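## Task

Shelf spots are labelled by lot numbers on the lip under each one, and numbers may repeat. Bring one cardboard box from lot 451 and one from lot 434 onto the desk, with no part overhanging the desk edge. All remaining cardboard boxes stay on their original shelves. Skip a lot if the room contains none of it. Tipping over or ending tilted means failure.

## Robot and tools

Robot: a Hello Robot Stretch 3 with one arm. It has a two-wheel base (0.33 m long, 0.34 m wide, rounded back), a lift sliding on a vertical mast, and a telescoping arm that reaches out to the robot's right side. The gripper cannot slide forward on its own; you drive the base to shift it along the robot's x axis. The base pivots about the point between its wheels, 0.05 m behind the front edge, and cannot move sideways. With arm retracted and wrist folded, a spin sweeps a 0.28 m radius; an unfolded, level wrist reaches past that.

Frames (metres): the base frame sits on the floor between the wheels, x forward, y left, z up. hand_pose is reported in it, located where the closed fingertips meet; with all wrist joints at zero its x points up, y back toward the mast, z to the rear. The odometry frame is the base frame as it was at scene start; base_odometry counts wheel rotation only, so slip looks like motion. Heading is in radians, positive to the left.

move: one action per call. Either "base" and/or "joints" (plus optional "speeds", "pace", "contact_limits"), or "servos" by itself. All motions in one call start together.
- base: an object with exactly one key, an offset from where the base last reported itself, not a pose. translate_m: straight drive in metres, forward positive, -3 to 3. rotate_rad: spin in place in radians, left positive, -6.4 to 6.4.
- joints: an object of absolute targets keyed by joint name (any subset). lift_m 0 to 1.1 m; arm_m 0 to 0.52 m extension; wrist_yaw_rad -1.345 to 4.42 (0 aligns gripper with arm, positive swings it toward the front); wrist_pitch_rad -1.57 to 0.451 (0 level, negative tips fingertips down); wrist_roll_rad -2.911 to 2.918; gripper_m -0.089 to 0.179 (bigger is wider; fingertip gap is roughly 0.007 m under the value when almost shut, 0.025 m under when fully open); head_pan_rad -3.953 to 1.73 (0 ahead, positive left, -1.57 faces along the arm); head_tilt_rad -1.53 to 0.419 (negative down).
- pace: "default" or "max". speeds: per-key top speed overriding pace, no higher than the max figure. Default/max: translate 0.12/0.30 m/s, rotate 0.76/1.90 rad/s, lift 0.11/0.15 m/s, arm 0.14/0.40 m/s. The base is slowed to 0.10 m/s and 0.63 rad/s unless lift_m < 0.30, arm_m < 0.03 and wrist_yaw_rad > 2.54 all hold.
- contact_limits: a threshold placed beside the command it guards. arm_m, translate_m, rotate_rad take a motor_effort percentage (1 to 100); the wheel version trips on either wheel. lift_m takes {"down": n, "up": n}, 1 to 100, force beyond free motion; values under about 12 may trip in free air.
- servos: "reboot" re-energises servos that shut themselves off.
- cameras: list drawn from head_camera, nav_camera, wrist_camera, all. blocking: true (default) waits until all motion rests; false returns quickly while motion continues, and a later move only overrides what it names.
An unknown key makes a call invalid; an out-of-range number gets it refused, and a refusal or an unrequested stop cancels the rest of that reply's move/wait/finished_scene calls.

wait(seconds 0 to 10, cameras) lets time pass and returns state. stop(cameras) brakes all running motions. zoom_image(camera, region [x0,y0,x1,y1], up to 504x504 px) enlarges part of that camera's latest frame. finished_scene(scene) ends the current scene irreversibly; the desk result must hold without the robot.

Result lines: move is "done" or the worst status; base_status and joint_status per motion (moving, done, off_target, stopped, contact_stop, time_out, torque_fault); on_its_own lists things the robot did unasked, such as slack or held joints ("held at" is the target); motor_effort in percent with the recent peak in brackets, positive toward larger values; contact_limits shows active caps; lidar_m gives 12 distances in 30-degree sectors counter-clockwise from straight ahead, seen in a plane 0.17 m up; wrist_depth_mm and head_depth_mm are 7x7 median depth grids; base_tilt in degrees (forward/right positive); turned_by_wheels vs turned_by_imu, prefer the IMU if they disagree by more than 0.15 rad; pictures names the images in order. Head camera images are rotated (turn clockwise to view upright); nav images turn counterclockwise.

Gripper: close to below the object's width to hold; open to at least 0.05 over its width to let go. The reading does not prove a grasp.

Cautions: before folding (wrist_yaw_rad 3.0) or unfolding, put lift_m within 0.32 to 0.95, wrist_pitch_rad -0.4, roll near 0. With yaw under -0.4 keep pitch at -0.5 or lower. Pushing on something rigid above about 0.45 m, or driving while gripping or pushing something fixed, can topple the robot; retreat if base_tilt leans. A lift stopped by contact goes slack. Wrist and head have no contact stop and can overheat into torque_fault. Avoid drops, releasing moving items, slams, hard hits and forceful shoves.

Each tool is called after "Request:" by a JSON object that holds its "method" and its "body", one argument or row to a line.

## Session

Request:
{"method": "move", "body": {
  "joints": {"head_pan_rad":-1.57,"head_tilt_rad":-0.3},
  "pace": "max",
  "cameras": ["head_camera","nav_camera"]
}}

Request:
{"method": "move", "body": {
  "joints": {"head_pan_rad":-3.2},
  "pace": "max",
  "cameras": ["nav_camera"]
}}

Request:
{"method": "move", "body": {
  "joints": {"head_pan_rad":1.57},
  "pace": "max",
  "cameras": ["nav_camera"]
}}

Request:
{"method": "move", "body": {
  "joints": {"head_pan_rad":0},
  "pace": "max",
  "cameras": ["head_camera","nav_camera"]
}}

Scene clock: 2.07 s.
move: done
base_odometry: x=+0.000 y=+0.000 heading=+0.000
turned_by_wheels: +0.000
turned_by_imu: +0.000
base_tilt: forward=-0.4 right=-1.1
lidar_m: 0.72 0.72 0.85 1.53 2.66 1.25 1.01 1.11 1.81 1.62 1.39 0.83
head_depth_mm: 1810 1819 1885 1985 2438 2034 1562 / 1914 2055 2119 2180 2179 1994 1551 / 1846 1980 2080 2195 2304 1950 1556 / 1711 1921 2022 2140 2135 1899 1536 / 1422 1485 1555 1658 1768 1815 1527 / 1605 1800 1919 2016 2053 1893 1524 / 1642 1769 1874 1952 1910 1844 1531
base_status: not commanded
joint_positions: lift_m=+0.374 arm_m=+0.001 wrist_yaw_rad=+3.009 wrist_pitch_rad=-0.462 wrist_roll_rad=+0.000 gripper_m=+0.037 head_pan_rad=-1.578 head_tilt_rad=-0.301
joint_status: all done
measured_speeds: translate_m=+0.000 rotate_rad=+0.000 lift_m=+0.000 arm_m=+0.000 wrist_yaw_rad=+0.000 wrist_pitch_rad=+0.000 wrist_roll_rad=+0.000 head_pan_rad=+0.024 head_tilt_rad=+0.000
motor_effort: left_wheel=-0.7(1.0) right_wheel=+0.1(1.2) lift_m=+23.0(24.0) arm_m=-6.2(6.5) wrist_yaw_rad=-0.3(2.1) wrist_pitch_rad=+1.9(2.1) wrist_roll_rad=-0.3(0.3) gripper_m=+0.5(0.8) head_pan_rad=+3.6(5.1) head_tilt_rad=-2.7(8.1)
hand_pose: x=+0.0076 y=+0.0712 z=+0.3774 quat_wxyz=(+0.207, +0.697, +0.116, +0.676) (m; base frame)
wrist_depth_mm: - 138 - - - 869 - / - 150 - - - 977 - / - 168 921 - - 951 - / 835 762 203 813 808 799 758 / 694 675 211 663 660 668 669 / 605 600 126 570 128 582 576 / 531 540 285 350 506 514 515
pictures: head_camera (sideways), nav_camera (sideways)
camera_calibration:
head_camera: T_world_to_cam=[[-0.0444386, 0.245918, -0.968272, 1.27602], [0.997157, -0.0481195, -0.0579855, 0.0690486], [-0.0608524, -0.968096, -0.24308, 0.272343], [0, 0, 0, 1]] pos_world=[0.00442515, -0.04682, 1.30574]
nav_camera: T_world_to_cam=[[0.0150487, -0.271004, 0.96246, -1.20972], [-0.999882, -0.00697646, 0.0136694, 0.0384338], [0.0030101, -0.962553, -0.271077, 0.306041], [0, 0, 0, 1]] pos_world=[0.0557128, -0.0329911, 1.24674]

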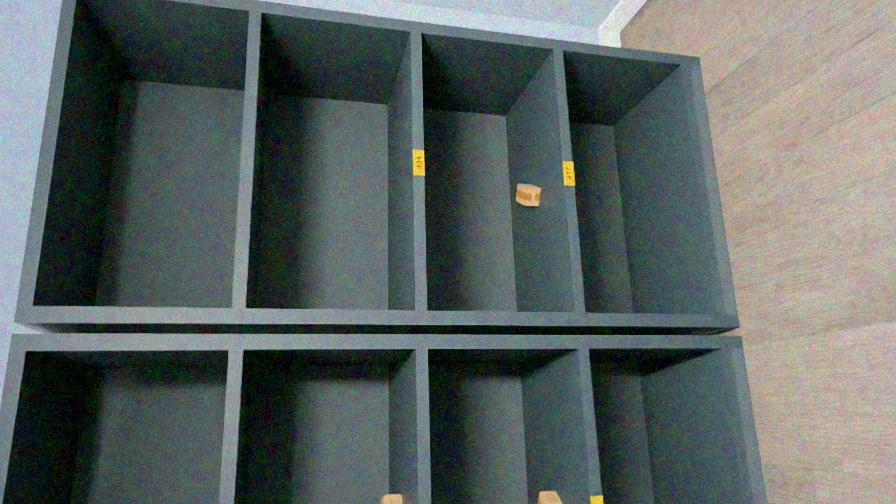

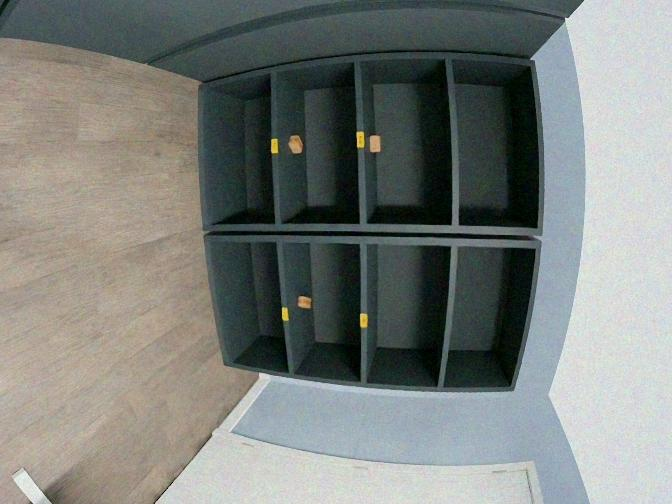

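Scene clock: 4.17 s.
move: done
base_odometry: x=+0.000 y=+0.000 heading=+0.000
turned_by_wheels: +0.000
turned_by_imu: +0.000
base_tilt: forward=-0.4 right=-1.2
lidar_m: 0.72 0.73 0.85 1.53 2.65 1.25 1.01 1.12 1.81 1.62 1.39 0.82
head_depth_mm: 1577 1671 1765 1855 1355 1837 1563 / 1524 1602 1685 1795 1346 1353 1555 / 1476 1537 1617 1723 1323 1060 1512 / 1426 1492 1561 1655 1307 1042 1493 / 1373 1440 1508 1596 1306 988 1497 / 1336 1395 1458 1534 1291 939 1526 / 1300 1343 1411 1483 1277 897 1432
base_status: not commanded
joint_positions: lift_m=+0.374 arm_m=+0.001 wrist_yaw_rad=+3.009 wrist_pitch_rad=-0.462 wrist_roll_rad=+0.000 gripper_m=+0.037 head_pan_rad=-3.208 head_tilt_rad=-0.301
joint_status: all done
measured_speeds: translate_m=+0.000 rotate_rad=+0.000 lift_m=+0.000 arm_m=+0.000 wrist_yaw_rad=+0.000 wrist_pitch_rad=+0.000 wrist_roll_rad=+0.000 head_pan_rad=+0.024 head_tilt_rad=+0.000
motor_effort: left_wheel=-0.1(0.8) right_wheel=-0.4(1.1) lift_m=+23.7(24.3) arm_m=-9.6(10.1) wrist_yaw_rad=-0.1(1.5) wrist_pitch_rad=+1.9(2.0) wrist_roll_rad=-0.1(0.3) gripper_m=+0.5(0.9) head_pan_rad=+3.3(5.5) head_tilt_rad=-1.5(3.0)
hand_pose: x=+0.0076 y=+0.0712 z=+0.3774 quat_wxyz=(+0.207, +0.697, +0.116, +0.676) (m; base frame)
wrist_depth_mm: - 138 - - - 862 - / - 151 - - - 976 - / - 167 936 - - 940 - / 836 778 203 807 807 798 761 / 698 669 211 662 663 675 668 / 605 595 126 571 129 581 579 / 529 539 287 353 501 510 506
pictures: nav_camera (sideways)
camera_calibration:
nav_camera: T_world_to_cam=[[-0.271418, 0.000973724, 0.962461, -1.20797], [0.0520597, 0.99855, 0.0136708, 0.0320163], [-0.961052, 0.0538159, -0.271076, 0.311935], [0, 0, 0, 1]] pos_world=[-0.0297462, -0.0475808, 1.24674]

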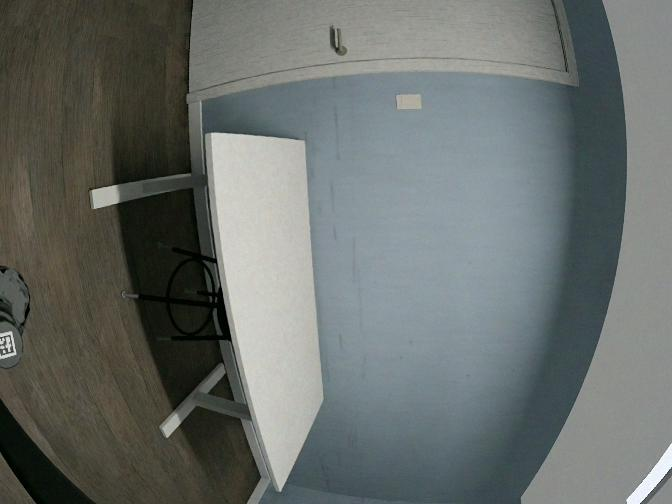

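Scene clock: 7.40 s.
move: done
base_odometry: x=+0.000 y=+0.000 heading=+0.000
turned_by_wheels: +0.000
turned_by_imu: +0.000
base_tilt: forward=-0.3 right=-1.4
lidar_m: 0.72 0.73 0.85 1.53 2.66 1.26 1.01 1.11 1.81 1.62 1.39 0.83
head_depth_mm: 1190 1189 1201 1212 1227 1243 1253 / 1536 1470 1487 1499 1523 1533 1488 / 2424 2562 2699 2814 2748 1922 1530 / 2368 2472 2626 2733 2851 1994 1537 / 2308 2421 2536 2661 2737 1984 1540 / 2241 2354 2460 2596 2695 1991 1526 / 2214 2310 2420 2538 2611 1953 1517
base_status: not commanded
joint_positions: lift_m=+0.374 arm_m=+0.001 wrist_yaw_rad=+3.009 wrist_pitch_rad=-0.462 wrist_roll_rad=+0.000 gripper_m=+0.037 head_pan_rad=+1.578 head_tilt_rad=-0.301
joint_status: all done
measured_speeds: translate_m=+0.000 rotate_rad=+0.000 lift_m=+0.000 arm_m=+0.000 wrist_yaw_rad=+0.000 wrist_pitch_rad=+0.000 wrist_roll_rad=+0.000 head_pan_rad=-0.024 head_tilt_rad=+0.000
motor_effort: left_wheel=-0.1(0.8) right_wheel=+0.8(1.1) lift_m=+23.8(24.8) arm_m=-12.4(13.4) wrist_yaw_rad=+0.4(1.6) wrist_pitch_rad=+1.9(2.1) wrist_roll_rad=-0.1(0.3) gripper_m=+0.4(1.1) head_pan_rad=-3.3(7.3) head_tilt_rad=+0.8(1.7)
hand_pose: x=+0.0076 y=+0.0712 z=+0.3774 quat_wxyz=(+0.207, +0.697, +0.116, +0.676) (m; base frame)
wrist_depth_mm: - 138 - - - 858 - / - 151 - - - 980 - / - 167 922 - - 935 - / 831 767 204 813 802 791 758 / 700 675 212 658 658 669 665 / 602 598 126 569 129 586 579 / 531 540 287 353 504 508 510
pictures: nav_camera (sideways)
camera_calibration:
nav_camera: T_world_to_cam=[[-0.0190038, 0.270743, 0.962464, -1.20953], [0.999673, 0.0215944, 0.0136639, 0.0262484], [-0.0170844, 0.962409, -0.271065, 0.306088], [0, 0, 0, 1]] pos_world=[-0.0439962, 0.032324, 1.24674]

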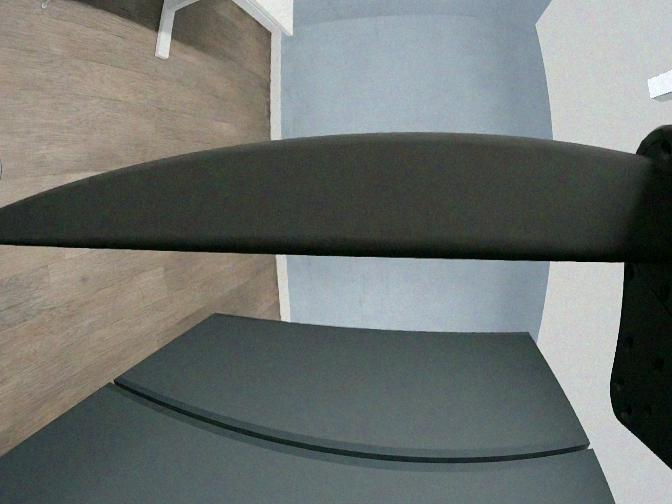

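Scene clock: 9.47 s.
move: done
base_odometry: x=+0.000 y=+0.000 heading=+0.000
turned_by_wheels: +0.000
turned_by_imu: +0.000
base_tilt: forward=-0.3 right=-1.2
lidar_m: 0.73 0.73 0.85 1.53 2.66 1.26 1.01 1.11 1.81 1.62 1.39 0.83
head_depth_mm: 679 714 757 800 851 909 970 / 658 691 729 772 819 875 932 / 641 671 708 746 793 841 898 / 624 658 693 727 776 814 869 / 605 635 667 700 743 783 831 / 592 617 647 681 717 756 801 / 576 602 629 661 694 733 776
base_status: not commanded
joint_positions: lift_m=+0.374 arm_m=+0.001 wrist_yaw_rad=+3.009 wrist_pitch_rad=-0.462 wrist_roll_rad=+0.000 gripper_m=+0.037 head_pan_rad=-0.008 head_tilt_rad=-0.301
joint_status: all done
measured_speeds: translate_m=+0.000 rotate_rad=+0.000 lift_m=+0.000 arm_m=+0.000 wrist_yaw_rad=+0.000 wrist_pitch_rad=+0.000 wrist_roll_rad=+0.000 head_pan_rad=+0.024 head_tilt_rad=+0.000
motor_effort: left_wheel=-0.2(0.7) right_wheel=+0.5(0.9) lift_m=+24.4(25.1) arm_m=-12.3(13.7) wrist_yaw_rad=-0.7(1.8) wrist_pitch_rad=+1.8(2.0) wrist_roll_rad=-0.3(0.3) gripper_m=+0.0(1.1) head_pan_rad=+3.5(5.0) head_tilt_rad=+1.9(2.1)
hand_pose: x=+0.0076 y=+0.0712 z=+0.3774 quat_wxyz=(+0.207, +0.697, +0.116, +0.676) (m; base frame)
wrist_depth_mm: - 138 - - - 858 - / - 151 - - - 967 - / - 167 906 - - 935 - / 836 760 203 810 790 796 769 / 703 666 211 664 651 678 668 / 594 601 126 571 129 581 581 / 528 539 288 355 506 513 510
pictures: head_camera (sideways), nav_camera (sideways)
camera_calibration:
head_camera: T_world_to_cam=[[-0.245944, -0.0442417, -0.968274, 1.27726], [0.0489438, 0.997117, -0.0579914, 0.0748034], [0.968048, -0.0616536, -0.24307, 0.266053], [0, 0, 0, 1]] pos_world=[0.0529204, -0.00167655, 1.30574]
nav_camera: T_world_to_cam=[[0.271015, 0.0148316, 0.962461, -1.2113], [0.00614896, -0.999888, 0.0136768, 0.0323099], [0.962556, 0.00221151, -0.271075, 0.30013], [0, 0, 0, 1]] pos_world=[0.0391892, 0.049608, 1.24674]

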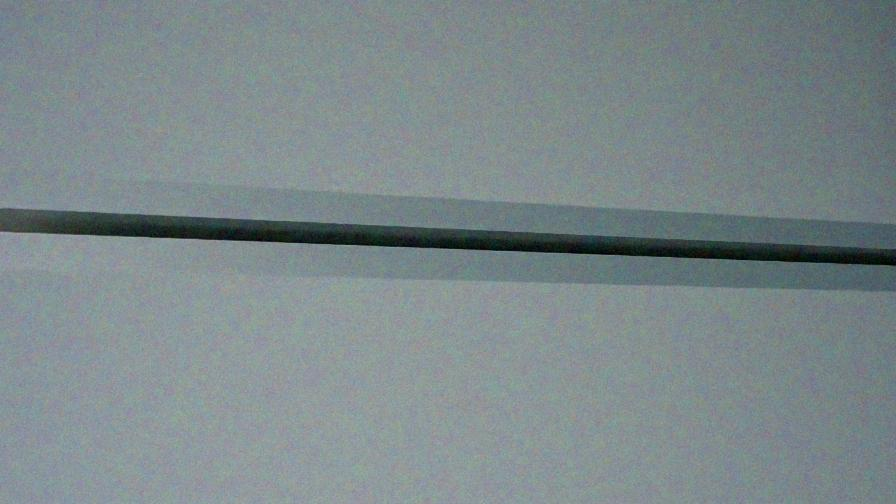

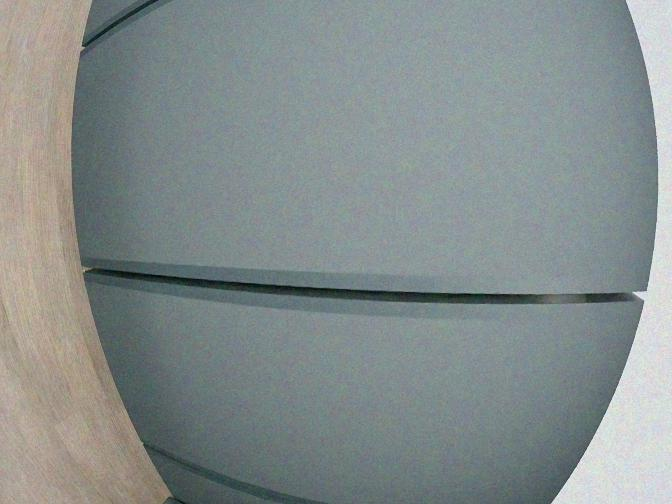

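Request:
{"method": "move", "body": {
  "joints": {"head_pan_rad":-1.4,"head_tilt_rad":-0.37},
  "pace": "max",
  "cameras": ["head_camera"]
}}

Request:
{"method": "zoom_image", "body": {
  "camera": "head_camera",
  "region": [330, 30, 470, 130]
}}

Request:
{"method": "zoom_image", "body": {
  "camera": "head_camera",
  "region": [470, 40, 610, 140]
}}

Request:
{"method": "zoom_image", "body": {
  "camera": "head_camera",
  "region": [330, 330, 470, 430]
}}

Request:
{"method": "zoom_image", "body": {
  "camera": "head_camera",
  "region": [470, 330, 610, 430]
}}

Scene clock: 21.33 s.
move: done
base_odometry: x=+0.000 y=+0.000 heading=+0.000
turned_by_wheels: +0.000
turned_by_imu: +0.000
base_tilt: forward=-0.3 right=-1.2
lidar_m: 0.73 0.73 0.85 1.53 2.66 1.26 1.01 1.12 1.81 1.62 1.39 0.83
head_depth_mm: 1850 1932 2051 2163 2162 1879 1470 / 1804 1893 2014 2129 2188 1871 1458 / 1796 1844 1965 2112 2156 1850 1454 / 1484 1481 1680 1699 1826 1841 1439 / 1749 1840 1914 2068 2147 1826 1440 / 1727 1806 1914 2048 2136 1815 1433 / 1708 1795 1877 2020 2115 1813 1423
base_status: not commanded
joint_positions: lift_m=+0.374 arm_m=+0.001 wrist_yaw_rad=+3.009 wrist_pitch_rad=-0.462 wrist_roll_rad=+0.000 gripper_m=+0.037 head_pan_rad=-1.435 head_tilt_rad=-0.368
joint_status: all done
measured_speeds: all 0
motor_effort: left_wheel=-0.3(0.8) right_wheel=+0.4(1.2) lift_m=+24.8(25.7) arm_m=-12.7(13.6) wrist_yaw_rad=+0.5(1.5) wrist_pitch_rad=+2.0(2.0) wrist_roll_rad=-0.2(0.3) gripper_m=-0.1(0.8) head_pan_rad=+3.0(5.0) head_tilt_rad=-3.6(6.1)
hand_pose: x=+0.0076 y=+0.0712 z=+0.3774 quat_wxyz=(+0.207, +0.697, +0.116, +0.676) (m; base frame)
wrist_depth_mm: - 139 - - - 862 - / - 150 - - - 985 - / - 167 924 - - 953 - / 833 762 203 805 811 791 772 / 692 671 211 655 655 665 670 / 601 600 126 575 128 576 580 / 528 532 287 355 504 508 506
pictures: head_camera (sideways)
camera_calibration:
head_camera: T_world_to_cam=[[-0.08784, 0.300745, -0.949651, 1.25199], [0.993269, 0.0987054, -0.0606155, 0.072471], [0.0755058, -0.948583, -0.307391, 0.355152], [0, 0, 0, 1]] pos_world=[0.0111753, -0.0467914, 1.30251]

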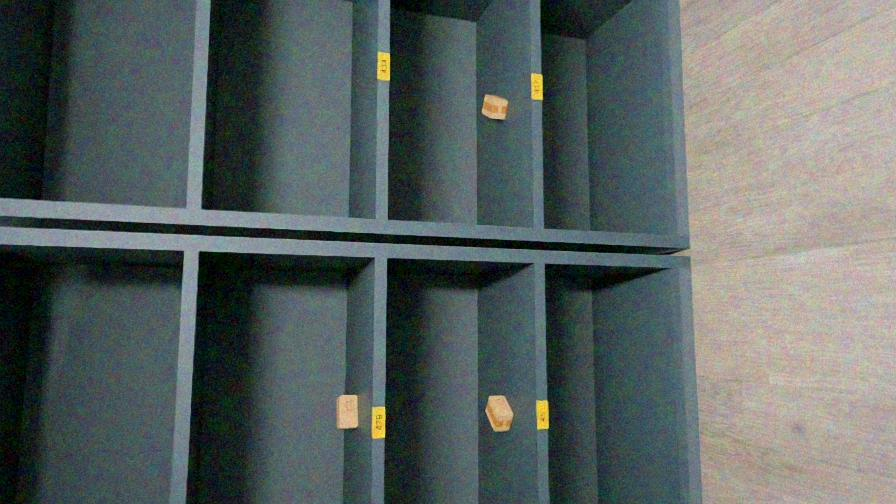

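Scaled by 3.600 from the camera's 896x504 image, which has a finer 1280x720 frame.

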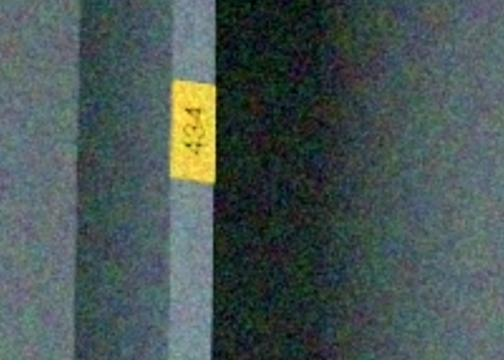

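Scaled by 3.600 from the camera's 896x504 image, which has a finer 1280x720 frame.

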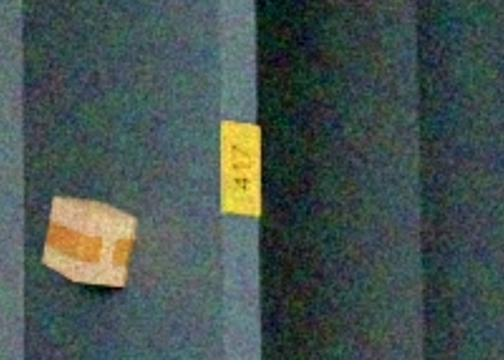

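Scaled by 3.600 from the camera's 896x504 image, which has a finer 1280x720 frame.

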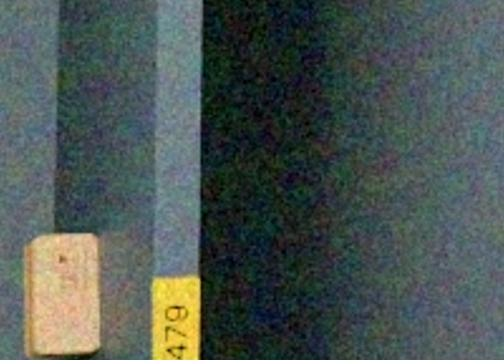

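Scaled by 3.600 from the camera's 896x504 image, which has a finer 1280x720 frame.

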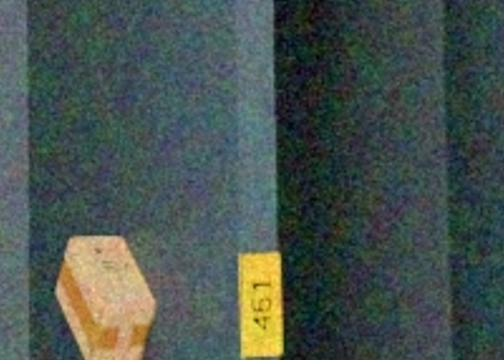

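Request:
{"method": "zoom_image", "body": {
  "camera": "head_camera",
  "region": [520, 390, 570, 440]
}}

Request:
{"method": "zoom_image", "body": {
  "camera": "head_camera",
  "region": [360, 40, 410, 90]
}}

Request:
{"method": "move", "body": {
  "joints": {"head_pan_rad":0.8,"head_tilt_rad":-0.3},
  "pace": "max",
  "cameras": ["nav_camera"]
}}

Scaled by 10.080 from the camera's 896x504 image, which has a finer 1280x720 frame.

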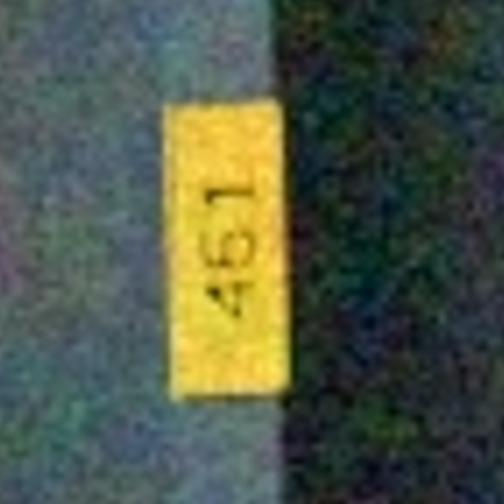

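Scaled by 10.080 from the camera's 896x504 image, which has a finer 1280x720 frame.

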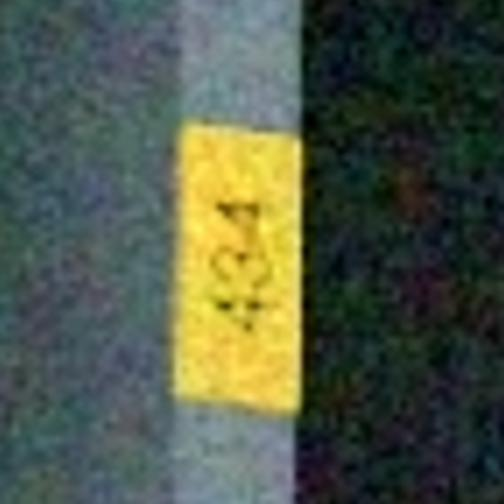

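Scene clock: 31.43 s.
move: done
base_odometry: x=+0.000 y=+0.000 heading=+0.000
turned_by_wheels: +0.000
turned_by_imu: +0.000
base_tilt: forward=-0.4 right=-1.1
lidar_m: 0.73 0.73 0.85 1.53 2.67 1.26 1.01 1.11 1.81 1.63 1.39 0.83
head_depth_mm: 605 624 649 674 699 731 761 / 639 662 688 716 747 779 816 / 677 705 733 767 800 839 885 / 723 753 785 821 860 909 956 / 771 806 845 892 937 992 1045 / 835 872 916 964 1033 1096 1159 / 894 943 995 1055 1122 1201 1288
base_status: not commanded
joint_positions: lift_m=+0.374 arm_m=+0.001 wrist_yaw_rad=+3.009 wrist_pitch_rad=-0.462 wrist_roll_rad=+0.000 gripper_m=+0.037 head_pan_rad=+0.808 head_tilt_rad=-0.300
joint_status: all done
measured_speeds: translate_m=+0.000 rotate_rad=+0.000 lift_m=+0.000 arm_m=+0.000 wrist_yaw_rad=+0.000 wrist_pitch_rad=+0.000 wrist_roll_rad=+0.000 head_pan_rad=-0.024 head_tilt_rad=+0.000
motor_effort: left_wheel=-0.4(0.8) right_wheel=+0.7(1.0) lift_m=+26.2(26.6) arm_m=-12.7(13.3) wrist_yaw_rad=-0.3(1.7) wrist_pitch_rad=+1.9(2.0) wrist_roll_rad=-0.1(0.3) gripper_m=+0.3(0.9) head_pan_rad=-3.1(6.3) head_tilt_rad=+6.1(7.7)
hand_pose: x=+0.0076 y=+0.0712 z=+0.3774 quat_wxyz=(+0.207, +0.697, +0.116, +0.676) (m; base frame)
wrist_depth_mm: - 139 - - - 843 - / - 151 - - - 972 - / - 167 935 - - 934 - / 835 773 203 804 805 798 768 / 700 672 211 663 665 679 661 / 603 606 126 572 129 582 576 / 527 540 287 354 500 512 511
pictures: nav_camera (sideways)
camera_calibration:
nav_camera: T_world_to_cam=[[0.174521, 0.207348, 0.962574, -1.21083], [0.73283, -0.680274, 0.0136713, 0.0279107], [0.657649, 0.703017, -0.270673, 0.30152], [0, 0, 0, 1]] pos_world=[-0.0074331, 0.0580768, 1.24675]

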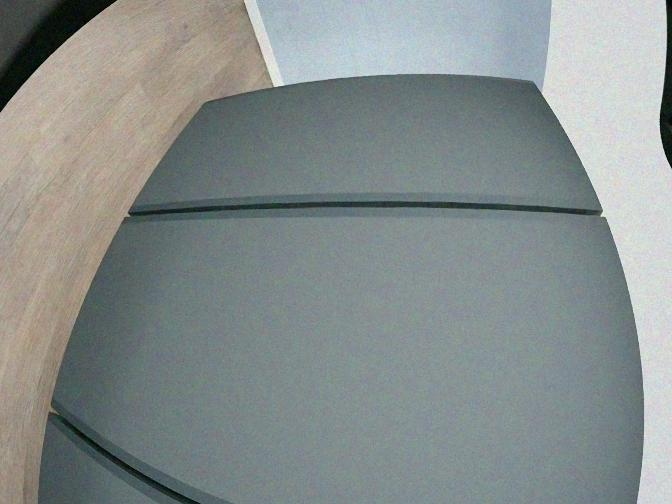

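Request:
{"method": "move", "body": {
  "joints": {"head_pan_rad":-3.1,"head_tilt_rad":-0.5},
  "pace": "max",
  "cameras": ["head_camera","nav_camera"]
}}

Scene clock: 61.27 s.
move: done
base_odometry: x=+0.000 y=+0.000 heading=+0.000
turned_by_wheels: +0.000
turned_by_imu: +0.000
base_tilt: forward=-0.4 right=-1.1
lidar_m: 0.72 0.73 0.85 1.53 2.66 1.26 1.01 1.11 1.81 1.63 1.40 0.83
head_depth_mm: 1411 1539 1686 1384 1895 1646 1322 / 1389 1498 1660 1368 1234 1566 1316 / 1356 1480 1601 1348 1083 1562 1304 / 1326 1437 1571 1340 1077 1609 1300 / 1301 1407 1541 1315 1020 1593 1296 / 1272 1374 1485 1306 1004 1491 1300 / 1248 1342 1461 1540 1050 1572 1291
base_status: not commanded
joint_positions: lift_m=+0.374 arm_m=+0.001 wrist_yaw_rad=+3.009 wrist_pitch_rad=-0.462 wrist_roll_rad=+0.000 gripper_m=+0.037 head_pan_rad=-3.108 head_tilt_rad=-0.500
joint_status: all done
measured_speeds: translate_m=+0.000 rotate_rad=+0.000 lift_m=+0.000 arm_m=+0.000 wrist_yaw_rad=+0.000 wrist_pitch_rad=+0.000 wrist_roll_rad=+0.000 head_pan_rad=+0.024 head_tilt_rad=+0.000
motor_effort: left_wheel=+0.0(0.8) right_wheel=+0.4(1.1) lift_m=+26.6(27.1) arm_m=-12.5(13.1) wrist_yaw_rad=+0.3(1.7) wrist_pitch_rad=+1.8(2.0) wrist_roll_rad=-0.1(0.3) gripper_m=+0.5(1.0) head_pan_rad=+3.8(5.7) head_tilt_rad=-4.4(9.8)
hand_pose: x=+0.0076 y=+0.0712 z=+0.3774 quat_wxyz=(+0.207, +0.697, +0.116, +0.676) (m; base frame)
wrist_depth_mm: - 138 - - - 863 - / - 150 - - - 965 - / - 167 924 - - 936 - / 838 766 204 815 792 792 765 / 702 681 211 658 654 676 664 / 603 602 126 567 128 582 583 / 526 531 288 355 504 518 508
pictures: head_camera (sideways), nav_camera (sideways)
camera_calibration:
head_camera: T_world_to_cam=[[0.430471, 0.0606972, -0.900561, 1.1847], [0.00487135, -0.997878, -0.0649277, 0.0840703], [-0.902591, 0.0235625, -0.429853, 0.520556], [0, 0, 0, 1]] pos_world=[-0.040538, -0.000281587, 1.29612]
nav_camera: T_world_to_cam=[[-0.45518, -0.0322151, 0.889817, -1.11206], [-0.0501037, 0.998689, 0.0105265, 0.0367335], [-0.888989, -0.0397916, -0.456197, 0.552413], [0, 0, 0, 1]] pos_world=[-0.0132602, -0.0505292, 1.24116]

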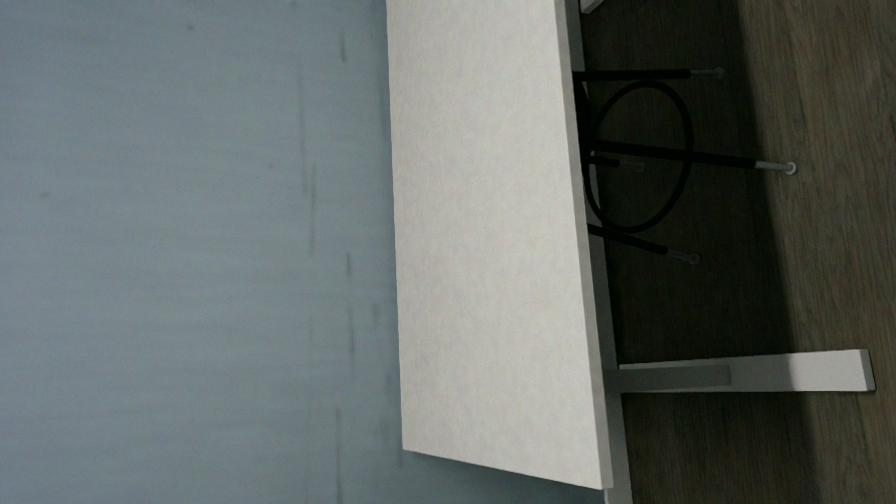

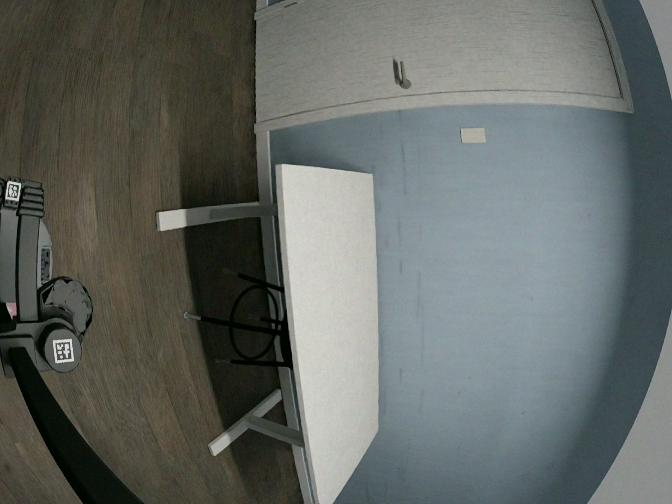

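Request:
{"method": "move", "body": {
  "base": {"rotate_rad":-1.099},
  "joints": {"head_pan_rad":-1.57,"head_tilt_rad":-0.37},
  "pace": "max"
}}

Request:
{"method": "move", "body": {
  "base": {"translate_m":0.767},
  "pace": "max"
}}

Request:
{"method": "move", "body": {
  "base": {"rotate_rad":1.361},
  "joints": {"lift_m":0.6},
  "pace": "max",
  "cameras": ["head_camera","nav_camera"]
}}

Request:
{"method": "zoom_image", "body": {
  "camera": "head_camera",
  "region": [660, 150, 860, 350]
}}

Scene clock: 108.17 s.
move: done
base_odometry: x=+0.000 y=+0.000 heading=-1.099
turned_by_wheels: -1.099
turned_by_imu: -1.080
base_tilt: forward=-0.3 right=-1.3
lidar_m: 1.49 0.85 0.73 0.73 0.83 1.42 2.66 1.26 1.01 1.11 1.77 1.62
head_depth_mm: 1274 1341 1408 1501 1177 915 1470 / 1305 1368 1456 1533 1162 956 1448 / 1325 1404 1490 1584 1160 1282 1403 / 1364 1443 1538 1634 1752 1769 1439 / 1388 1464 1550 1648 1778 1831 1431 / 1419 1505 1592 1713 1841 1806 1430 / 1453 1541 1633 1777 1902 1802 1431
base_status: done
joint_positions: lift_m=+0.374 arm_m=+0.001 wrist_yaw_rad=+3.009 wrist_pitch_rad=-0.462 wrist_roll_rad=+0.000 gripper_m=+0.037 head_pan_rad=-1.567 head_tilt_rad=-0.370
joint_status: all done
measured_speeds: all 0
motor_effort: left_wheel=+7.6(12.2) right_wheel=-9.6(13.6) lift_m=+27.2(27.8) arm_m=-12.9(13.6) wrist_yaw_rad=-1.3(1.9) wrist_pitch_rad=+1.9(2.0) wrist_roll_rad=+0.2(0.4) gripper_m=+0.4(1.1) head_pan_rad=-3.5(5.0) head_tilt_rad=+4.9(9.0)
hand_pose: x=+0.0076 y=+0.0712 z=+0.3774 quat_wxyz=(+0.207, +0.697, +0.116, +0.676) (m; base frame)
wrist_depth_mm: - 138 - - - - - / - 151 162 - - - - / - 167 176 - - - - / 834 779 204 815 803 790 765 / 696 674 211 658 655 680 665 / 606 588 126 573 129 586 575 / 527 540 289 353 507 511 506
pictures: none

Scene clock: 116.80 s.
move: done
base_odometry: x=+0.349 y=-0.683 heading=-1.098
turned_by_wheels: +0.000
turned_by_imu: -0.001
base_tilt: forward=-0.2 right=-1.1
lidar_m: 1.00 0.63 0.54 0.54 0.62 1.06 3.37 1.61 1.48 1.73 1.55 0.95
head_depth_mm: 1407 1482 1568 1669 1772 1852 1474 / 1449 1528 1614 1702 1817 1856 1460 / 1469 1559 1652 1743 1870 1842 1455 / 1514 1602 1691 1791 1936 1842 1447 / 1566 1631 1739 1886 2019 1820 1439 / 1603 1692 1821 1923 2072 1809 1427 / 1638 1742 1848 1941 1658 1696 1428
base_status: done
joint_positions: lift_m=+0.374 arm_m=+0.001 wrist_yaw_rad=+3.009 wrist_pitch_rad=-0.462 wrist_roll_rad=+0.000 gripper_m=+0.037 head_pan_rad=-1.570 head_tilt_rad=-0.370
joint_status: not commanded
measured_speeds: all 0
motor_effort: left_wheel=+8.5(12.7) right_wheel=+1.5(10.8) lift_m=+28.6(29.3) arm_m=-11.8(13.2) wrist_yaw_rad=+0.1(2.1) wrist_pitch_rad=+1.9(2.1) wrist_roll_rad=+0.0(0.3) gripper_m=+0.7(0.9) head_pan_rad=-3.0(4.0) head_tilt_rad=+4.1(6.0)
hand_pose: x=+0.0076 y=+0.0712 z=+0.3774 quat_wxyz=(+0.207, +0.697, +0.116, +0.676) (m; base frame)
wrist_depth_mm: - 138 - - - - - / - 150 161 - - - - / - 167 174 - - - - / 811 197 195 - - - 647 / 690 680 212 659 658 670 670 / 589 595 126 575 129 578 574 / 527 534 288 353 501 513 513
pictures: none

Scene clock: 119.90 s.
move: done
base_odometry: x=+0.349 y=-0.683 heading=+0.262
turned_by_wheels: +1.361
turned_by_imu: +1.340
base_tilt: forward=-0.2 right=-1.2
lidar_m: 0.54 0.56 0.78 2.34 2.41 1.48 1.72 1.56 0.95 1.33 0.74 0.55
head_depth_mm: 1104 980 1087 964 1042 1042 1105 / 1120 1181 1260 1144 1398 1147 1335 / 1126 1184 1268 1125 1408 1145 1358 / 1127 1197 1267 1092 1406 1135 1364 / 1121 1192 1271 1088 1422 1126 1353 / 1119 1192 1266 1075 1405 1123 1345 / 1115 1143 1252 1058 1328 1160 1298
base_status: done
joint_positions: lift_m=+0.600 arm_m=+0.001 wrist_yaw_rad=+3.009 wrist_pitch_rad=-0.463 wrist_roll_rad=+0.000 gripper_m=+0.037 head_pan_rad=-1.570 head_tilt_rad=-0.370
joint_status: all done
measured_speeds: all 0
motor_effort: left_wheel=-8.6(13.1) right_wheel=+8.6(12.5) lift_m=+30.6(34.4) arm_m=-13.0(13.5) wrist_yaw_rad=-0.9(1.5) wrist_pitch_rad=+2.1(2.2) wrist_roll_rad=-0.2(0.3) gripper_m=+0.6(0.9) head_pan_rad=-2.6(3.7) head_tilt_rad=+4.8(5.3)
hand_pose: x=+0.0076 y=+0.0710 z=+0.6027 quat_wxyz=(+0.208, +0.697, +0.117, +0.676) (m; base frame)
wrist_depth_mm: - 138 - - - - - / - 151 - - - - - / - 167 - - - - - / - - 204 - - - - / - - 212 960 926 950 - / 866 868 126 820 129 845 - / 758 753 286 739 718 747 715
pictures: head_camera (sideways), nav_camera (sideways)
camera_calibration:
head_camera: T_world_to_cam=[[-0.0464524, 0.311862, -0.948991, 1.25085], [0.997507, -0.0360373, -0.06067, 0.0724959], [-0.0531198, -0.949444, -0.309411, 0.358652], [0, 0, 0, 1]] pos_world=[0.00484111, -0.046959, 1.30241]
nav_camera: T_world_to_cam=[[0.0172391, -0.336838, 0.941405, -1.18228], [-0.999793, -0.015974, 0.0125927, 0.0399156], [0.0107963, -0.941427, -0.337044, 0.391795], [0, 0, 0, 1]] pos_world=[0.0560589, -0.0287535, 1.24455]

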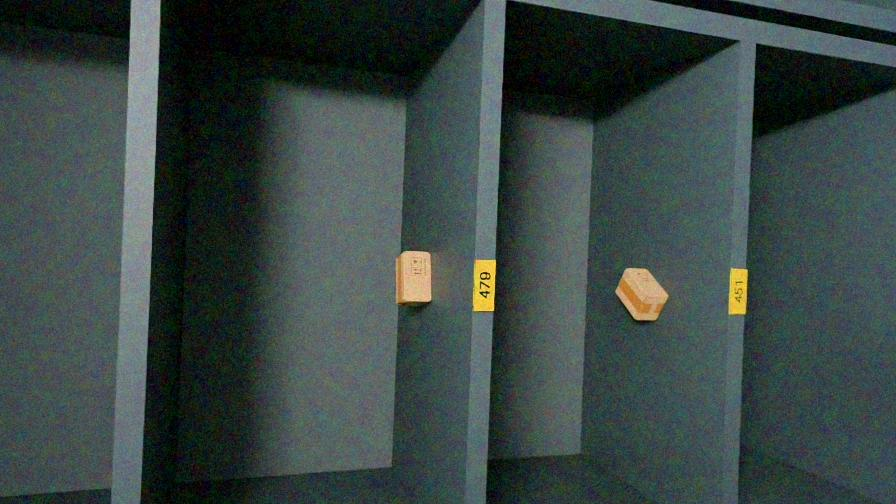

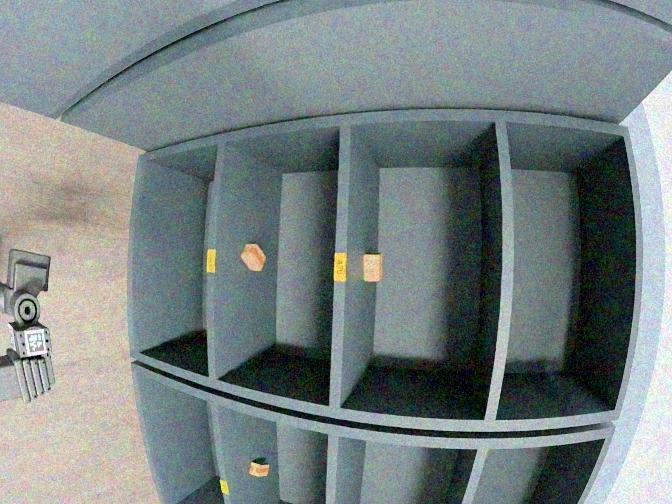

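Scaled by 2.520 from the camera's 896x504 image, which has a finer 1280x720 frame.

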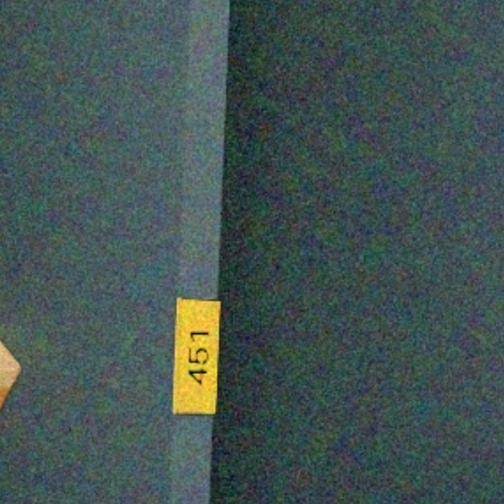

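Request:
{"method": "move", "body": {
  "base": {"rotate_rad":-1.45},
  "pace": "max"
}}

Request:
{"method": "move", "body": {
  "base": {"translate_m":0.252},
  "pace": "max"
}}

Request:
{"method": "move", "body": {
  "base": {"rotate_rad":1.45},
  "joints": {"wrist_pitch_rad":-0.4,"gripper_m":0.179},
  "pace": "max"
}}

Request:
{"method": "move", "body": {
  "joints": {"wrist_yaw_rad":0.0,"lift_m":0.6},
  "pace": "max"
}}

Request:
{"method": "move", "body": {
  "joints": {"wrist_pitch_rad":-0.3,"lift_m":0.6},
  "pace": "max",
  "cameras": ["head_camera","wrist_camera"]
}}

Scene clock: 154.60 s.
move: done
base_odometry: x=+0.349 y=-0.683 heading=-1.187
turned_by_wheels: -1.450
turned_by_imu: -1.428
base_tilt: forward=-0.2 right=-1.4
lidar_m: 1.15 0.67 0.54 0.54 0.59 0.92 3.36 1.61 1.48 1.73 1.57 0.95
head_depth_mm: 1416 1497 1599 1706 1811 1887 1465 / 1457 1526 1615 1708 1841 1853 1447 / 1462 1541 1640 1732 1866 1831 1452 / 1488 1564 1670 1762 1902 1837 1437 / 1511 1592 1692 1809 1932 1818 1430 / 1535 1627 1741 1851 2000 1817 1432 / 1569 1665 1779 1895 2026 1797 1422
base_status: done
joint_positions: lift_m=+0.600 arm_m=+0.001 wrist_yaw_rad=+3.009 wrist_pitch_rad=-0.463 wrist_roll_rad=+0.000 gripper_m=+0.037 head_pan_rad=-1.570 head_tilt_rad=-0.370
joint_status: not commanded
measured_speeds: all 0
motor_effort: left_wheel=+7.9(12.2) right_wheel=-10.0(13.3) lift_m=+23.2(26.6) arm_m=-12.4(13.6) wrist_yaw_rad=+0.1(1.6) wrist_pitch_rad=+2.1(2.3) wrist_roll_rad=-0.1(0.3) gripper_m=+0.0(1.0) head_pan_rad=-2.5(3.1) head_tilt_rad=+4.7(5.6)
hand_pose: x=+0.0076 y=+0.0710 z=+0.6027 quat_wxyz=(+0.208, +0.697, +0.117, +0.676) (m; base frame)
wrist_depth_mm: 585 139 - - - - - / 645 151 161 - - - 573 / - 167 175 - - - 618 / - 197 193 - - - 697 / - 849 211 150 152 800 - / 878 857 126 835 129 836 814 / 760 755 286 737 723 732 731
pictures: none

Scene clock: 158.10 s.
move: done
base_odometry: x=+0.443 y=-0.917 heading=-1.187
turned_by_wheels: +0.000
turned_by_imu: +0.001
base_tilt: forward=-0.3 right=-1.2
lidar_m: 1.05 0.61 0.50 0.50 0.55 0.85 3.61 1.65 1.64 1.77 0.79 0.75
head_depth_mm: 1454 1537 1628 1736 1840 1874 1464 / 1479 1559 1644 1765 1884 1856 1462 / 1497 1573 1663 1786 1908 1843 1455 / 1515 1597 1706 1827 1950 1833 1438 / 1558 1652 1753 1879 1988 1801 1435 / 1580 1676 1782 1899 2033 1746 1431 / 1223 1286 1358 1457 1508 1627 1383
base_status: done
joint_positions: lift_m=+0.600 arm_m=+0.001 wrist_yaw_rad=+3.009 wrist_pitch_rad=-0.463 wrist_roll_rad=+0.000 gripper_m=+0.037 head_pan_rad=-1.570 head_tilt_rad=-0.370
joint_status: not commanded
measured_speeds: all 0
motor_effort: left_wheel=+7.4(12.5) right_wheel=+1.7(10.5) lift_m=+25.6(25.6) arm_m=-12.4(13.8) wrist_yaw_rad=+0.0(1.8) wrist_pitch_rad=+2.1(2.3) wrist_roll_rad=+0.0(0.4) gripper_m=+0.5(1.0) head_pan_rad=-2.2(3.2) head_tilt_rad=+4.2(5.4)
hand_pose: x=+0.0076 y=+0.0710 z=+0.6027 quat_wxyz=(+0.208, +0.697, +0.117, +0.676) (m; base frame)
wrist_depth_mm: - 139 - - - 489 464 / - 151 161 - - 533 - / - 167 175 - - 587 - / - 186 192 - 652 - - / 852 - 211 150 707 - - / 869 854 126 807 129 811 812 / 765 764 287 737 721 741 738
pictures: none

Scene clock: 161.33 s.
move: done
base_odometry: x=+0.443 y=-0.917 heading=+0.262
turned_by_wheels: +1.450
turned_by_imu: +1.426
base_tilt: forward=-0.2 right=-1.2
lidar_m: 0.50 0.52 0.73 2.17 1.82 1.64 1.77 1.48 0.75 1.08 0.69 0.51
head_depth_mm: 882 961 1019 1046 768 1059 869 / 887 959 1022 1041 760 1104 867 / 887 961 1022 1027 753 1095 862 / 890 962 1030 860 743 1092 858 / 581 964 1024 995 733 1083 853 / 593 968 1027 981 727 1077 849 / 609 970 1027 969 1100 1076 870
base_status: done
joint_positions: lift_m=+0.600 arm_m=+0.001 wrist_yaw_rad=+3.009 wrist_pitch_rad=-0.420 wrist_roll_rad=+0.000 gripper_m=+0.179 head_pan_rad=-1.570 head_tilt_rad=-0.370
joint_status: all done
measured_speeds: all 0
motor_effort: left_wheel=-8.6(13.4) right_wheel=+8.6(12.5) lift_m=+27.0(27.2) arm_m=-12.6(13.5) wrist_yaw_rad=+0.2(1.9) wrist_pitch_rad=+3.2(5.8) wrist_roll_rad=+0.1(0.3) gripper_m=+0.3(82.9) head_pan_rad=-2.0(2.8) head_tilt_rad=+4.7(5.4)
hand_pose: x=+0.0083 y=+0.0766 z=+0.6122 quat_wxyz=(+0.193, +0.699, +0.102, +0.681) (m; base frame)
wrist_depth_mm: - 137 - - - - - / - 149 - - - - - / - 163 - - - - - / - 188 207 - - - - / - 197 214 - - 984 - / 123 141 235 864 874 872 - / 740 763 274 767 767 751 105
pictures: none

Scene clock: 163.17 s.
move: done
base_odometry: x=+0.443 y=-0.917 heading=+0.262
turned_by_wheels: +0.000
turned_by_imu: +0.000
base_tilt: forward=-0.2 right=-1.2
lidar_m: 0.50 0.52 0.73 2.16 1.82 1.64 1.77 1.48 0.75 1.08 0.69 0.51
head_depth_mm: 883 958 1019 1043 767 1063 874 / 883 962 1022 1042 760 1111 862 / 888 960 1018 1029 752 1093 861 / 889 965 1024 861 741 1093 859 / 581 966 1027 998 734 1085 853 / 592 965 1021 982 727 1076 852 / 608 970 1028 966 1101 1070 871
base_status: not commanded
joint_positions: lift_m=+0.600 arm_m=+0.001 wrist_yaw_rad=+0.003 wrist_pitch_rad=-0.420 wrist_roll_rad=+0.000 gripper_m=+0.179 head_pan_rad=-1.570 head_tilt_rad=-0.370
joint_status: all done
measured_speeds: all 0
motor_effort: left_wheel=-8.2(8.8) right_wheel=+8.6(9.6) lift_m=+27.5(30.3) arm_m=-12.2(13.3) wrist_yaw_rad=-3.1(8.6) wrist_pitch_rad=+3.3(3.4) wrist_roll_rad=+0.0(0.3) gripper_m=+0.7(1.0) head_pan_rad=-1.9(2.5) head_tilt_rad=+4.4(5.5)
hand_pose: x=-0.0208 y=-0.3697 z=+0.6122 quat_wxyz=(+0.692, +0.149, -0.691, -0.147) (m; base frame)
wrist_depth_mm: - - - - - - - / - - - 563 - - 545 / - - - - - - - / - - - - - 957 - / - 142 - - - 894 - / - 126 - - - - - / - 740 - - - - 105
pictures: none

Scene clock: 163.90 s.
move: done
base_odometry: x=+0.443 y=-0.917 heading=+0.262
turned_by_wheels: +0.000
turned_by_imu: +0.000
base_tilt: forward=-0.3 right=-1.3
lidar_m: 0.50 0.52 0.73 2.17 1.82 1.65 1.77 1.48 0.75 1.08 0.69 0.51
head_depth_mm: 882 961 1018 1045 766 1062 872 / 885 960 1019 1040 758 1108 867 / 887 965 1022 1022 752 1101 862 / 890 963 1024 861 741 1096 858 / 581 966 1028 995 735 1086 855 / 594 964 1025 985 729 1078 852 / 609 967 1026 968 1094 1073 870
base_status: not commanded
joint_positions: lift_m=+0.600 arm_m=+0.001 wrist_yaw_rad=+0.003 wrist_pitch_rad=-0.322 wrist_roll_rad=+0.000 gripper_m=+0.179 head_pan_rad=-1.570 head_tilt_rad=-0.370
joint_status: all done
measured_speeds: all 0
motor_effort: left_wheel=-7.8(8.3) right_wheel=+9.1(9.6) lift_m=+27.6(28.9) arm_m=-11.9(12.5) wrist_yaw_rad=-3.7(4.2) wrist_pitch_rad=+3.4(5.4) wrist_roll_rad=+0.0(0.3) gripper_m=+0.5(1.1) head_pan_rad=-2.0(2.3) head_tilt_rad=+4.4(5.2)
hand_pose: x=-0.0208 y=-0.3810 z=+0.6348 quat_wxyz=(+0.698, +0.115, -0.697, -0.112) (m; base frame)
wrist_depth_mm: - 784 - - - - - / - - - - - - - / - - - 576 - - 543 / - - - - - - - / - 143 - - - 912 - / - 126 - - - - - / - - - - - - 105
pictures: head_camera (sideways), wrist_camera
camera_calibration:
head_camera: T_world_to_cam=[[-0.0464524, 0.311862, -0.948991, 1.25085], [0.997507, -0.0360373, -0.06067, 0.0724959], [-0.0531198, -0.949444, -0.309411, 0.358652], [0, 0, 0, 1]] pos_world=[0.00484111, -0.046959, 1.30241]
wrist_camera: T_world_to_cam=[[-0.998869, -0.0422791, -0.0217525, -0.0164424], [-0.0023011, 0.499947, -0.866053, 0.772822], [0.0474911, -0.865023, -0.499479, 0.154638], [0, 0, 0, 1]] pos_world=[-0.0219894, -0.2533, 0.746185]

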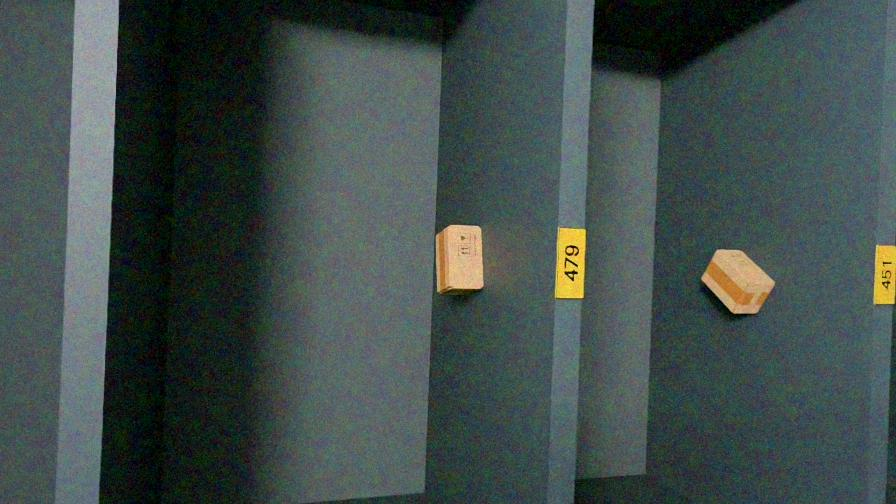

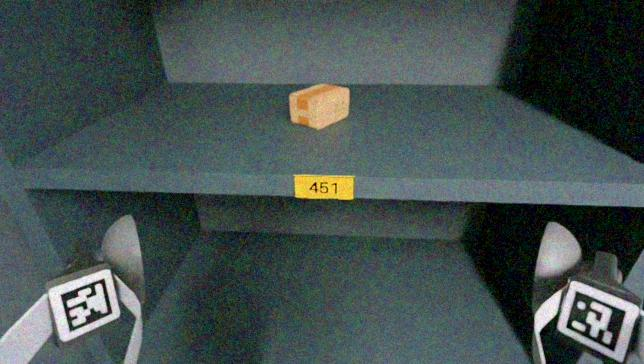

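Request:
{"method": "move", "body": {
  "base": {"translate_m":0.036},
  "joints": {"lift_m":0.55}
}}

Request:
{"method": "move", "body": {
  "joints": {"arm_m":0.3},
  "pace": "max",
  "cameras": ["wrist_camera"]
}}

Scene clock: 187.20 s.
move: done
base_odometry: x=+0.478 y=-0.907 heading=+0.262
turned_by_wheels: +0.000
turned_by_imu: +0.000
base_tilt: forward=-0.2 right=-1.2
lidar_m: 0.46 0.48 0.67 2.01 1.84 1.68 1.80 1.50 0.77 1.08 0.64 0.48
head_depth_mm: 888 962 1019 1052 765 1085 872 / 891 960 1021 1036 761 1105 864 / 888 966 1020 1022 750 1093 858 / 889 964 1027 874 743 1091 860 / 582 965 1026 995 735 1084 854 / 594 969 1029 984 727 1079 849 / 610 960 1020 968 1014 1035 872
base_status: done
joint_positions: lift_m=+0.550 arm_m=+0.001 wrist_yaw_rad=+0.003 wrist_pitch_rad=-0.320 wrist_roll_rad=+0.000 gripper_m=+0.179 head_pan_rad=-1.570 head_tilt_rad=-0.370
joint_status: all done
measured_speeds: all 0
motor_effort: left_wheel=+1.3(6.3) right_wheel=+10.6(12.8) lift_m=+26.4(28.4) arm_m=-10.7(11.4) wrist_yaw_rad=-3.1(4.0) wrist_pitch_rad=+3.2(3.5) wrist_roll_rad=-0.2(0.3) gripper_m=+0.4(1.1) head_pan_rad=-1.6(2.0) head_tilt_rad=+4.9(5.5)
hand_pose: x=-0.0208 y=-0.3812 z=+0.5851 quat_wxyz=(+0.699, +0.114, -0.698, -0.112) (m; base frame)
wrist_depth_mm: - 763 - - - - - / - - - 557 - - - / - - - - - - - / - - - - - - - / - 142 - - - - - / - 126 - - - - - / - - - - - - 105
pictures: none

Scene clock: 189.20 s.
move: done
base_odometry: x=+0.478 y=-0.907 heading=+0.262
turned_by_wheels: +0.000
turned_by_imu: +0.000
base_tilt: forward=-0.3 right=-1.3
lidar_m: 0.46 0.48 0.67 2.01 1.84 1.67 1.80 1.50 0.77 1.08 0.64 0.48
head_depth_mm: 885 961 1019 1053 768 1092 873 / 888 961 1028 1042 756 1104 864 / 887 963 1024 1026 751 1098 837 / 891 964 1027 877 743 1089 673 / 583 969 1024 993 735 1086 829 / 596 969 1028 981 727 1078 849 / 611 958 1015 967 1013 1031 871
base_status: not commanded
joint_positions: lift_m=+0.550 arm_m=+0.300 wrist_yaw_rad=+0.003 wrist_pitch_rad=-0.320 wrist_roll_rad=+0.000 gripper_m=+0.179 head_pan_rad=-1.570 head_tilt_rad=-0.370
joint_status: all done
measured_speeds: all 0
motor_effort: left_wheel=+0.7(1.6) right_wheel=+10.1(10.6) lift_m=+26.9(30.6) arm_m=+11.4(14.5) wrist_yaw_rad=-3.7(4.9) wrist_pitch_rad=+3.3(3.4) wrist_roll_rad=-0.3(0.3) gripper_m=+0.5(1.1) head_pan_rad=-1.1(2.0) head_tilt_rad=+4.8(5.1)
hand_pose: x=-0.0209 y=-0.6807 z=+0.5853 quat_wxyz=(+0.699, +0.114, -0.698, -0.112) (m; base frame)
wrist_depth_mm: 509 - - - - - - / - - - - - - - / - - - 295 - - - / 314 310 308 292 304 302 302 / 260 248 256 256 255 253 253 / - 141 213 211 211 210 209 / 172 177 182 182 180 180 107
pictures: wrist_camera
camera_calibration:
wrist_camera: T_world_to_cam=[[-0.998884, -0.0419603, -0.0217019, -0.0300431], [-0.00209905, 0.498364, -0.866965, 0.879139], [0.0471936, -0.865952, -0.497896, -0.130846], [0, 0, 0, 1]] pos_world=[-0.0219891, -0.552698, 0.696383]

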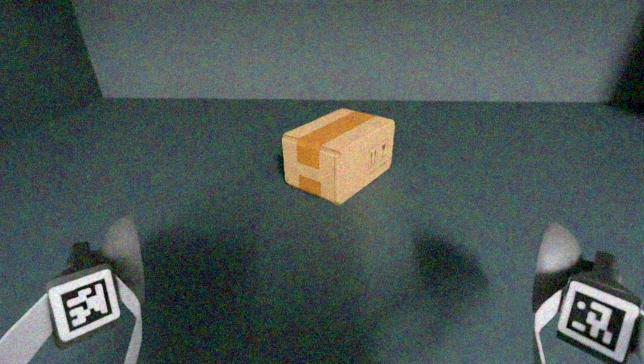

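Request:
{"method": "move", "body": {
  "joints": {"arm_m":0.437,"lift_m":0.541},
  "cameras": ["wrist_camera"]
}}

Request:
{"method": "move", "body": {
  "joints": {"gripper_m":0.02},
  "cameras": ["wrist_camera"]
}}

Scene clock: 200.13 s.
move: done
base_odometry: x=+0.478 y=-0.907 heading=+0.262
turned_by_wheels: +0.000
turned_by_imu: +0.000
base_tilt: forward=-0.5 right=-1.2
lidar_m: 0.46 0.48 0.67 2.01 1.84 1.68 1.80 1.50 0.77 1.09 0.64 0.48
head_depth_mm: 888 958 1016 1055 766 1095 873 / 888 961 1025 1042 757 1107 866 / 886 961 1024 1024 750 1100 656 / 892 963 1027 874 743 1090 678 / 581 966 1027 998 736 1083 851 / 596 968 1029 983 726 1078 848 / 613 959 1018 965 1005 1029 871
base_status: not commanded
joint_positions: lift_m=+0.541 arm_m=+0.437 wrist_yaw_rad=+0.003 wrist_pitch_rad=-0.320 wrist_roll_rad=+0.000 gripper_m=+0.179 head_pan_rad=-1.570 head_tilt_rad=-0.370
joint_status: all done
measured_speeds: all 0
motor_effort: left_wheel=+1.1(1.5) right_wheel=+9.8(10.8) lift_m=+27.7(29.0) arm_m=+14.0(15.4) wrist_yaw_rad=-3.4(4.3) wrist_pitch_rad=+3.2(3.3) wrist_roll_rad=-0.2(0.6) gripper_m=+0.5(1.1) head_pan_rad=-0.3(1.3) head_tilt_rad=+4.4(4.9)
hand_pose: x=-0.0209 y=-0.8176 z=+0.5763 quat_wxyz=(+0.699, +0.114, -0.698, -0.112) (m; base frame)
wrist_depth_mm: - - - - - - - / - - - - - - - / - - - - - - - / 307 306 305 203 273 297 298 / 245 233 232 162 208 239 247 / 118 144 194 151 192 198 - / 163 167 171 165 170 169 105
pictures: wrist_camera
camera_calibration:
wrist_camera: T_world_to_cam=[[-0.998884, -0.0419603, -0.0217019, -0.035987], [-0.00209905, 0.498364, -0.866965, 0.939612], [0.0471936, -0.865952, -0.497896, -0.253962], [0, 0, 0, 1]] pos_world=[-0.0219891, -0.689698, 0.687383]

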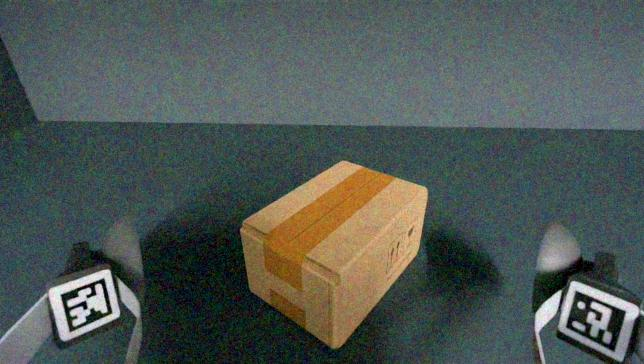

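Scene clock: 202.27 s.
move: done
base_odometry: x=+0.478 y=-0.907 heading=+0.262
turned_by_wheels: +0.000
turned_by_imu: +0.000
base_tilt: forward=-0.3 right=-1.2
lidar_m: 0.46 0.48 0.67 2.00 1.84 1.68 1.81 1.50 0.77 1.08 0.64 0.48
head_depth_mm: 887 957 1018 1050 767 1083 870 / 889 964 1021 1041 757 1110 866 / 890 963 1023 1026 752 1099 654 / 886 964 1028 878 743 1086 679 / 580 963 1021 991 734 1086 853 / 593 964 1030 980 726 1077 850 / 612 960 1021 969 1011 1032 871
base_status: not commanded
joint_positions: lift_m=+0.541 arm_m=+0.437 wrist_yaw_rad=+0.003 wrist_pitch_rad=-0.320 wrist_roll_rad=+0.000 gripper_m=+0.021 head_pan_rad=-1.570 head_tilt_rad=-0.370
joint_status: all done
measured_speeds: all 0
motor_effort: left_wheel=+1.1(1.4) right_wheel=+9.7(10.7) lift_m=+30.1(31.4) arm_m=+13.1(14.2) wrist_yaw_rad=-3.1(4.8) wrist_pitch_rad=+3.2(3.3) wrist_roll_rad=+0.2(0.3) gripper_m=-11.9(84.4) head_pan_rad=-0.9(1.6) head_tilt_rad=+4.0(5.0)
hand_pose: x=-0.0209 y=-0.8177 z=+0.5763 quat_wxyz=(+0.699, +0.114, -0.698, -0.112) (m; base frame)
wrist_depth_mm: - - - - - - - / - - - - - - - / - - - - - - - / 307 307 304 203 203 285 296 / 245 243 233 163 160 238 239 / 202 201 127 164 126 198 197 / 173 162 167 166 165 165 169
pictures: wrist_camera
camera_calibration:
wrist_camera: T_world_to_cam=[[-0.998883, -0.0419646, -0.0216989, -0.035992], [-0.00209968, 0.498288, -0.867009, 0.93959], [0.047196, -0.865995, -0.49782, -0.254044], [0, 0, 0, 1]] pos_world=[-0.0219891, -0.689698, 0.687383]

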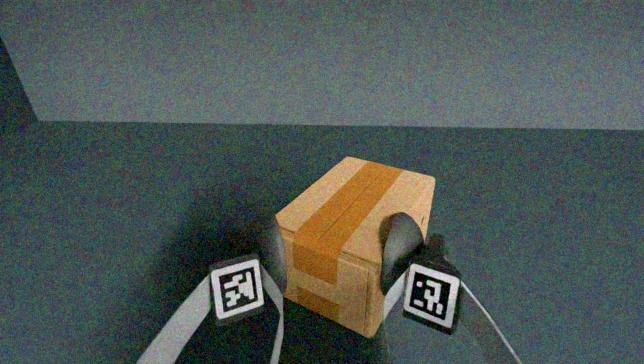

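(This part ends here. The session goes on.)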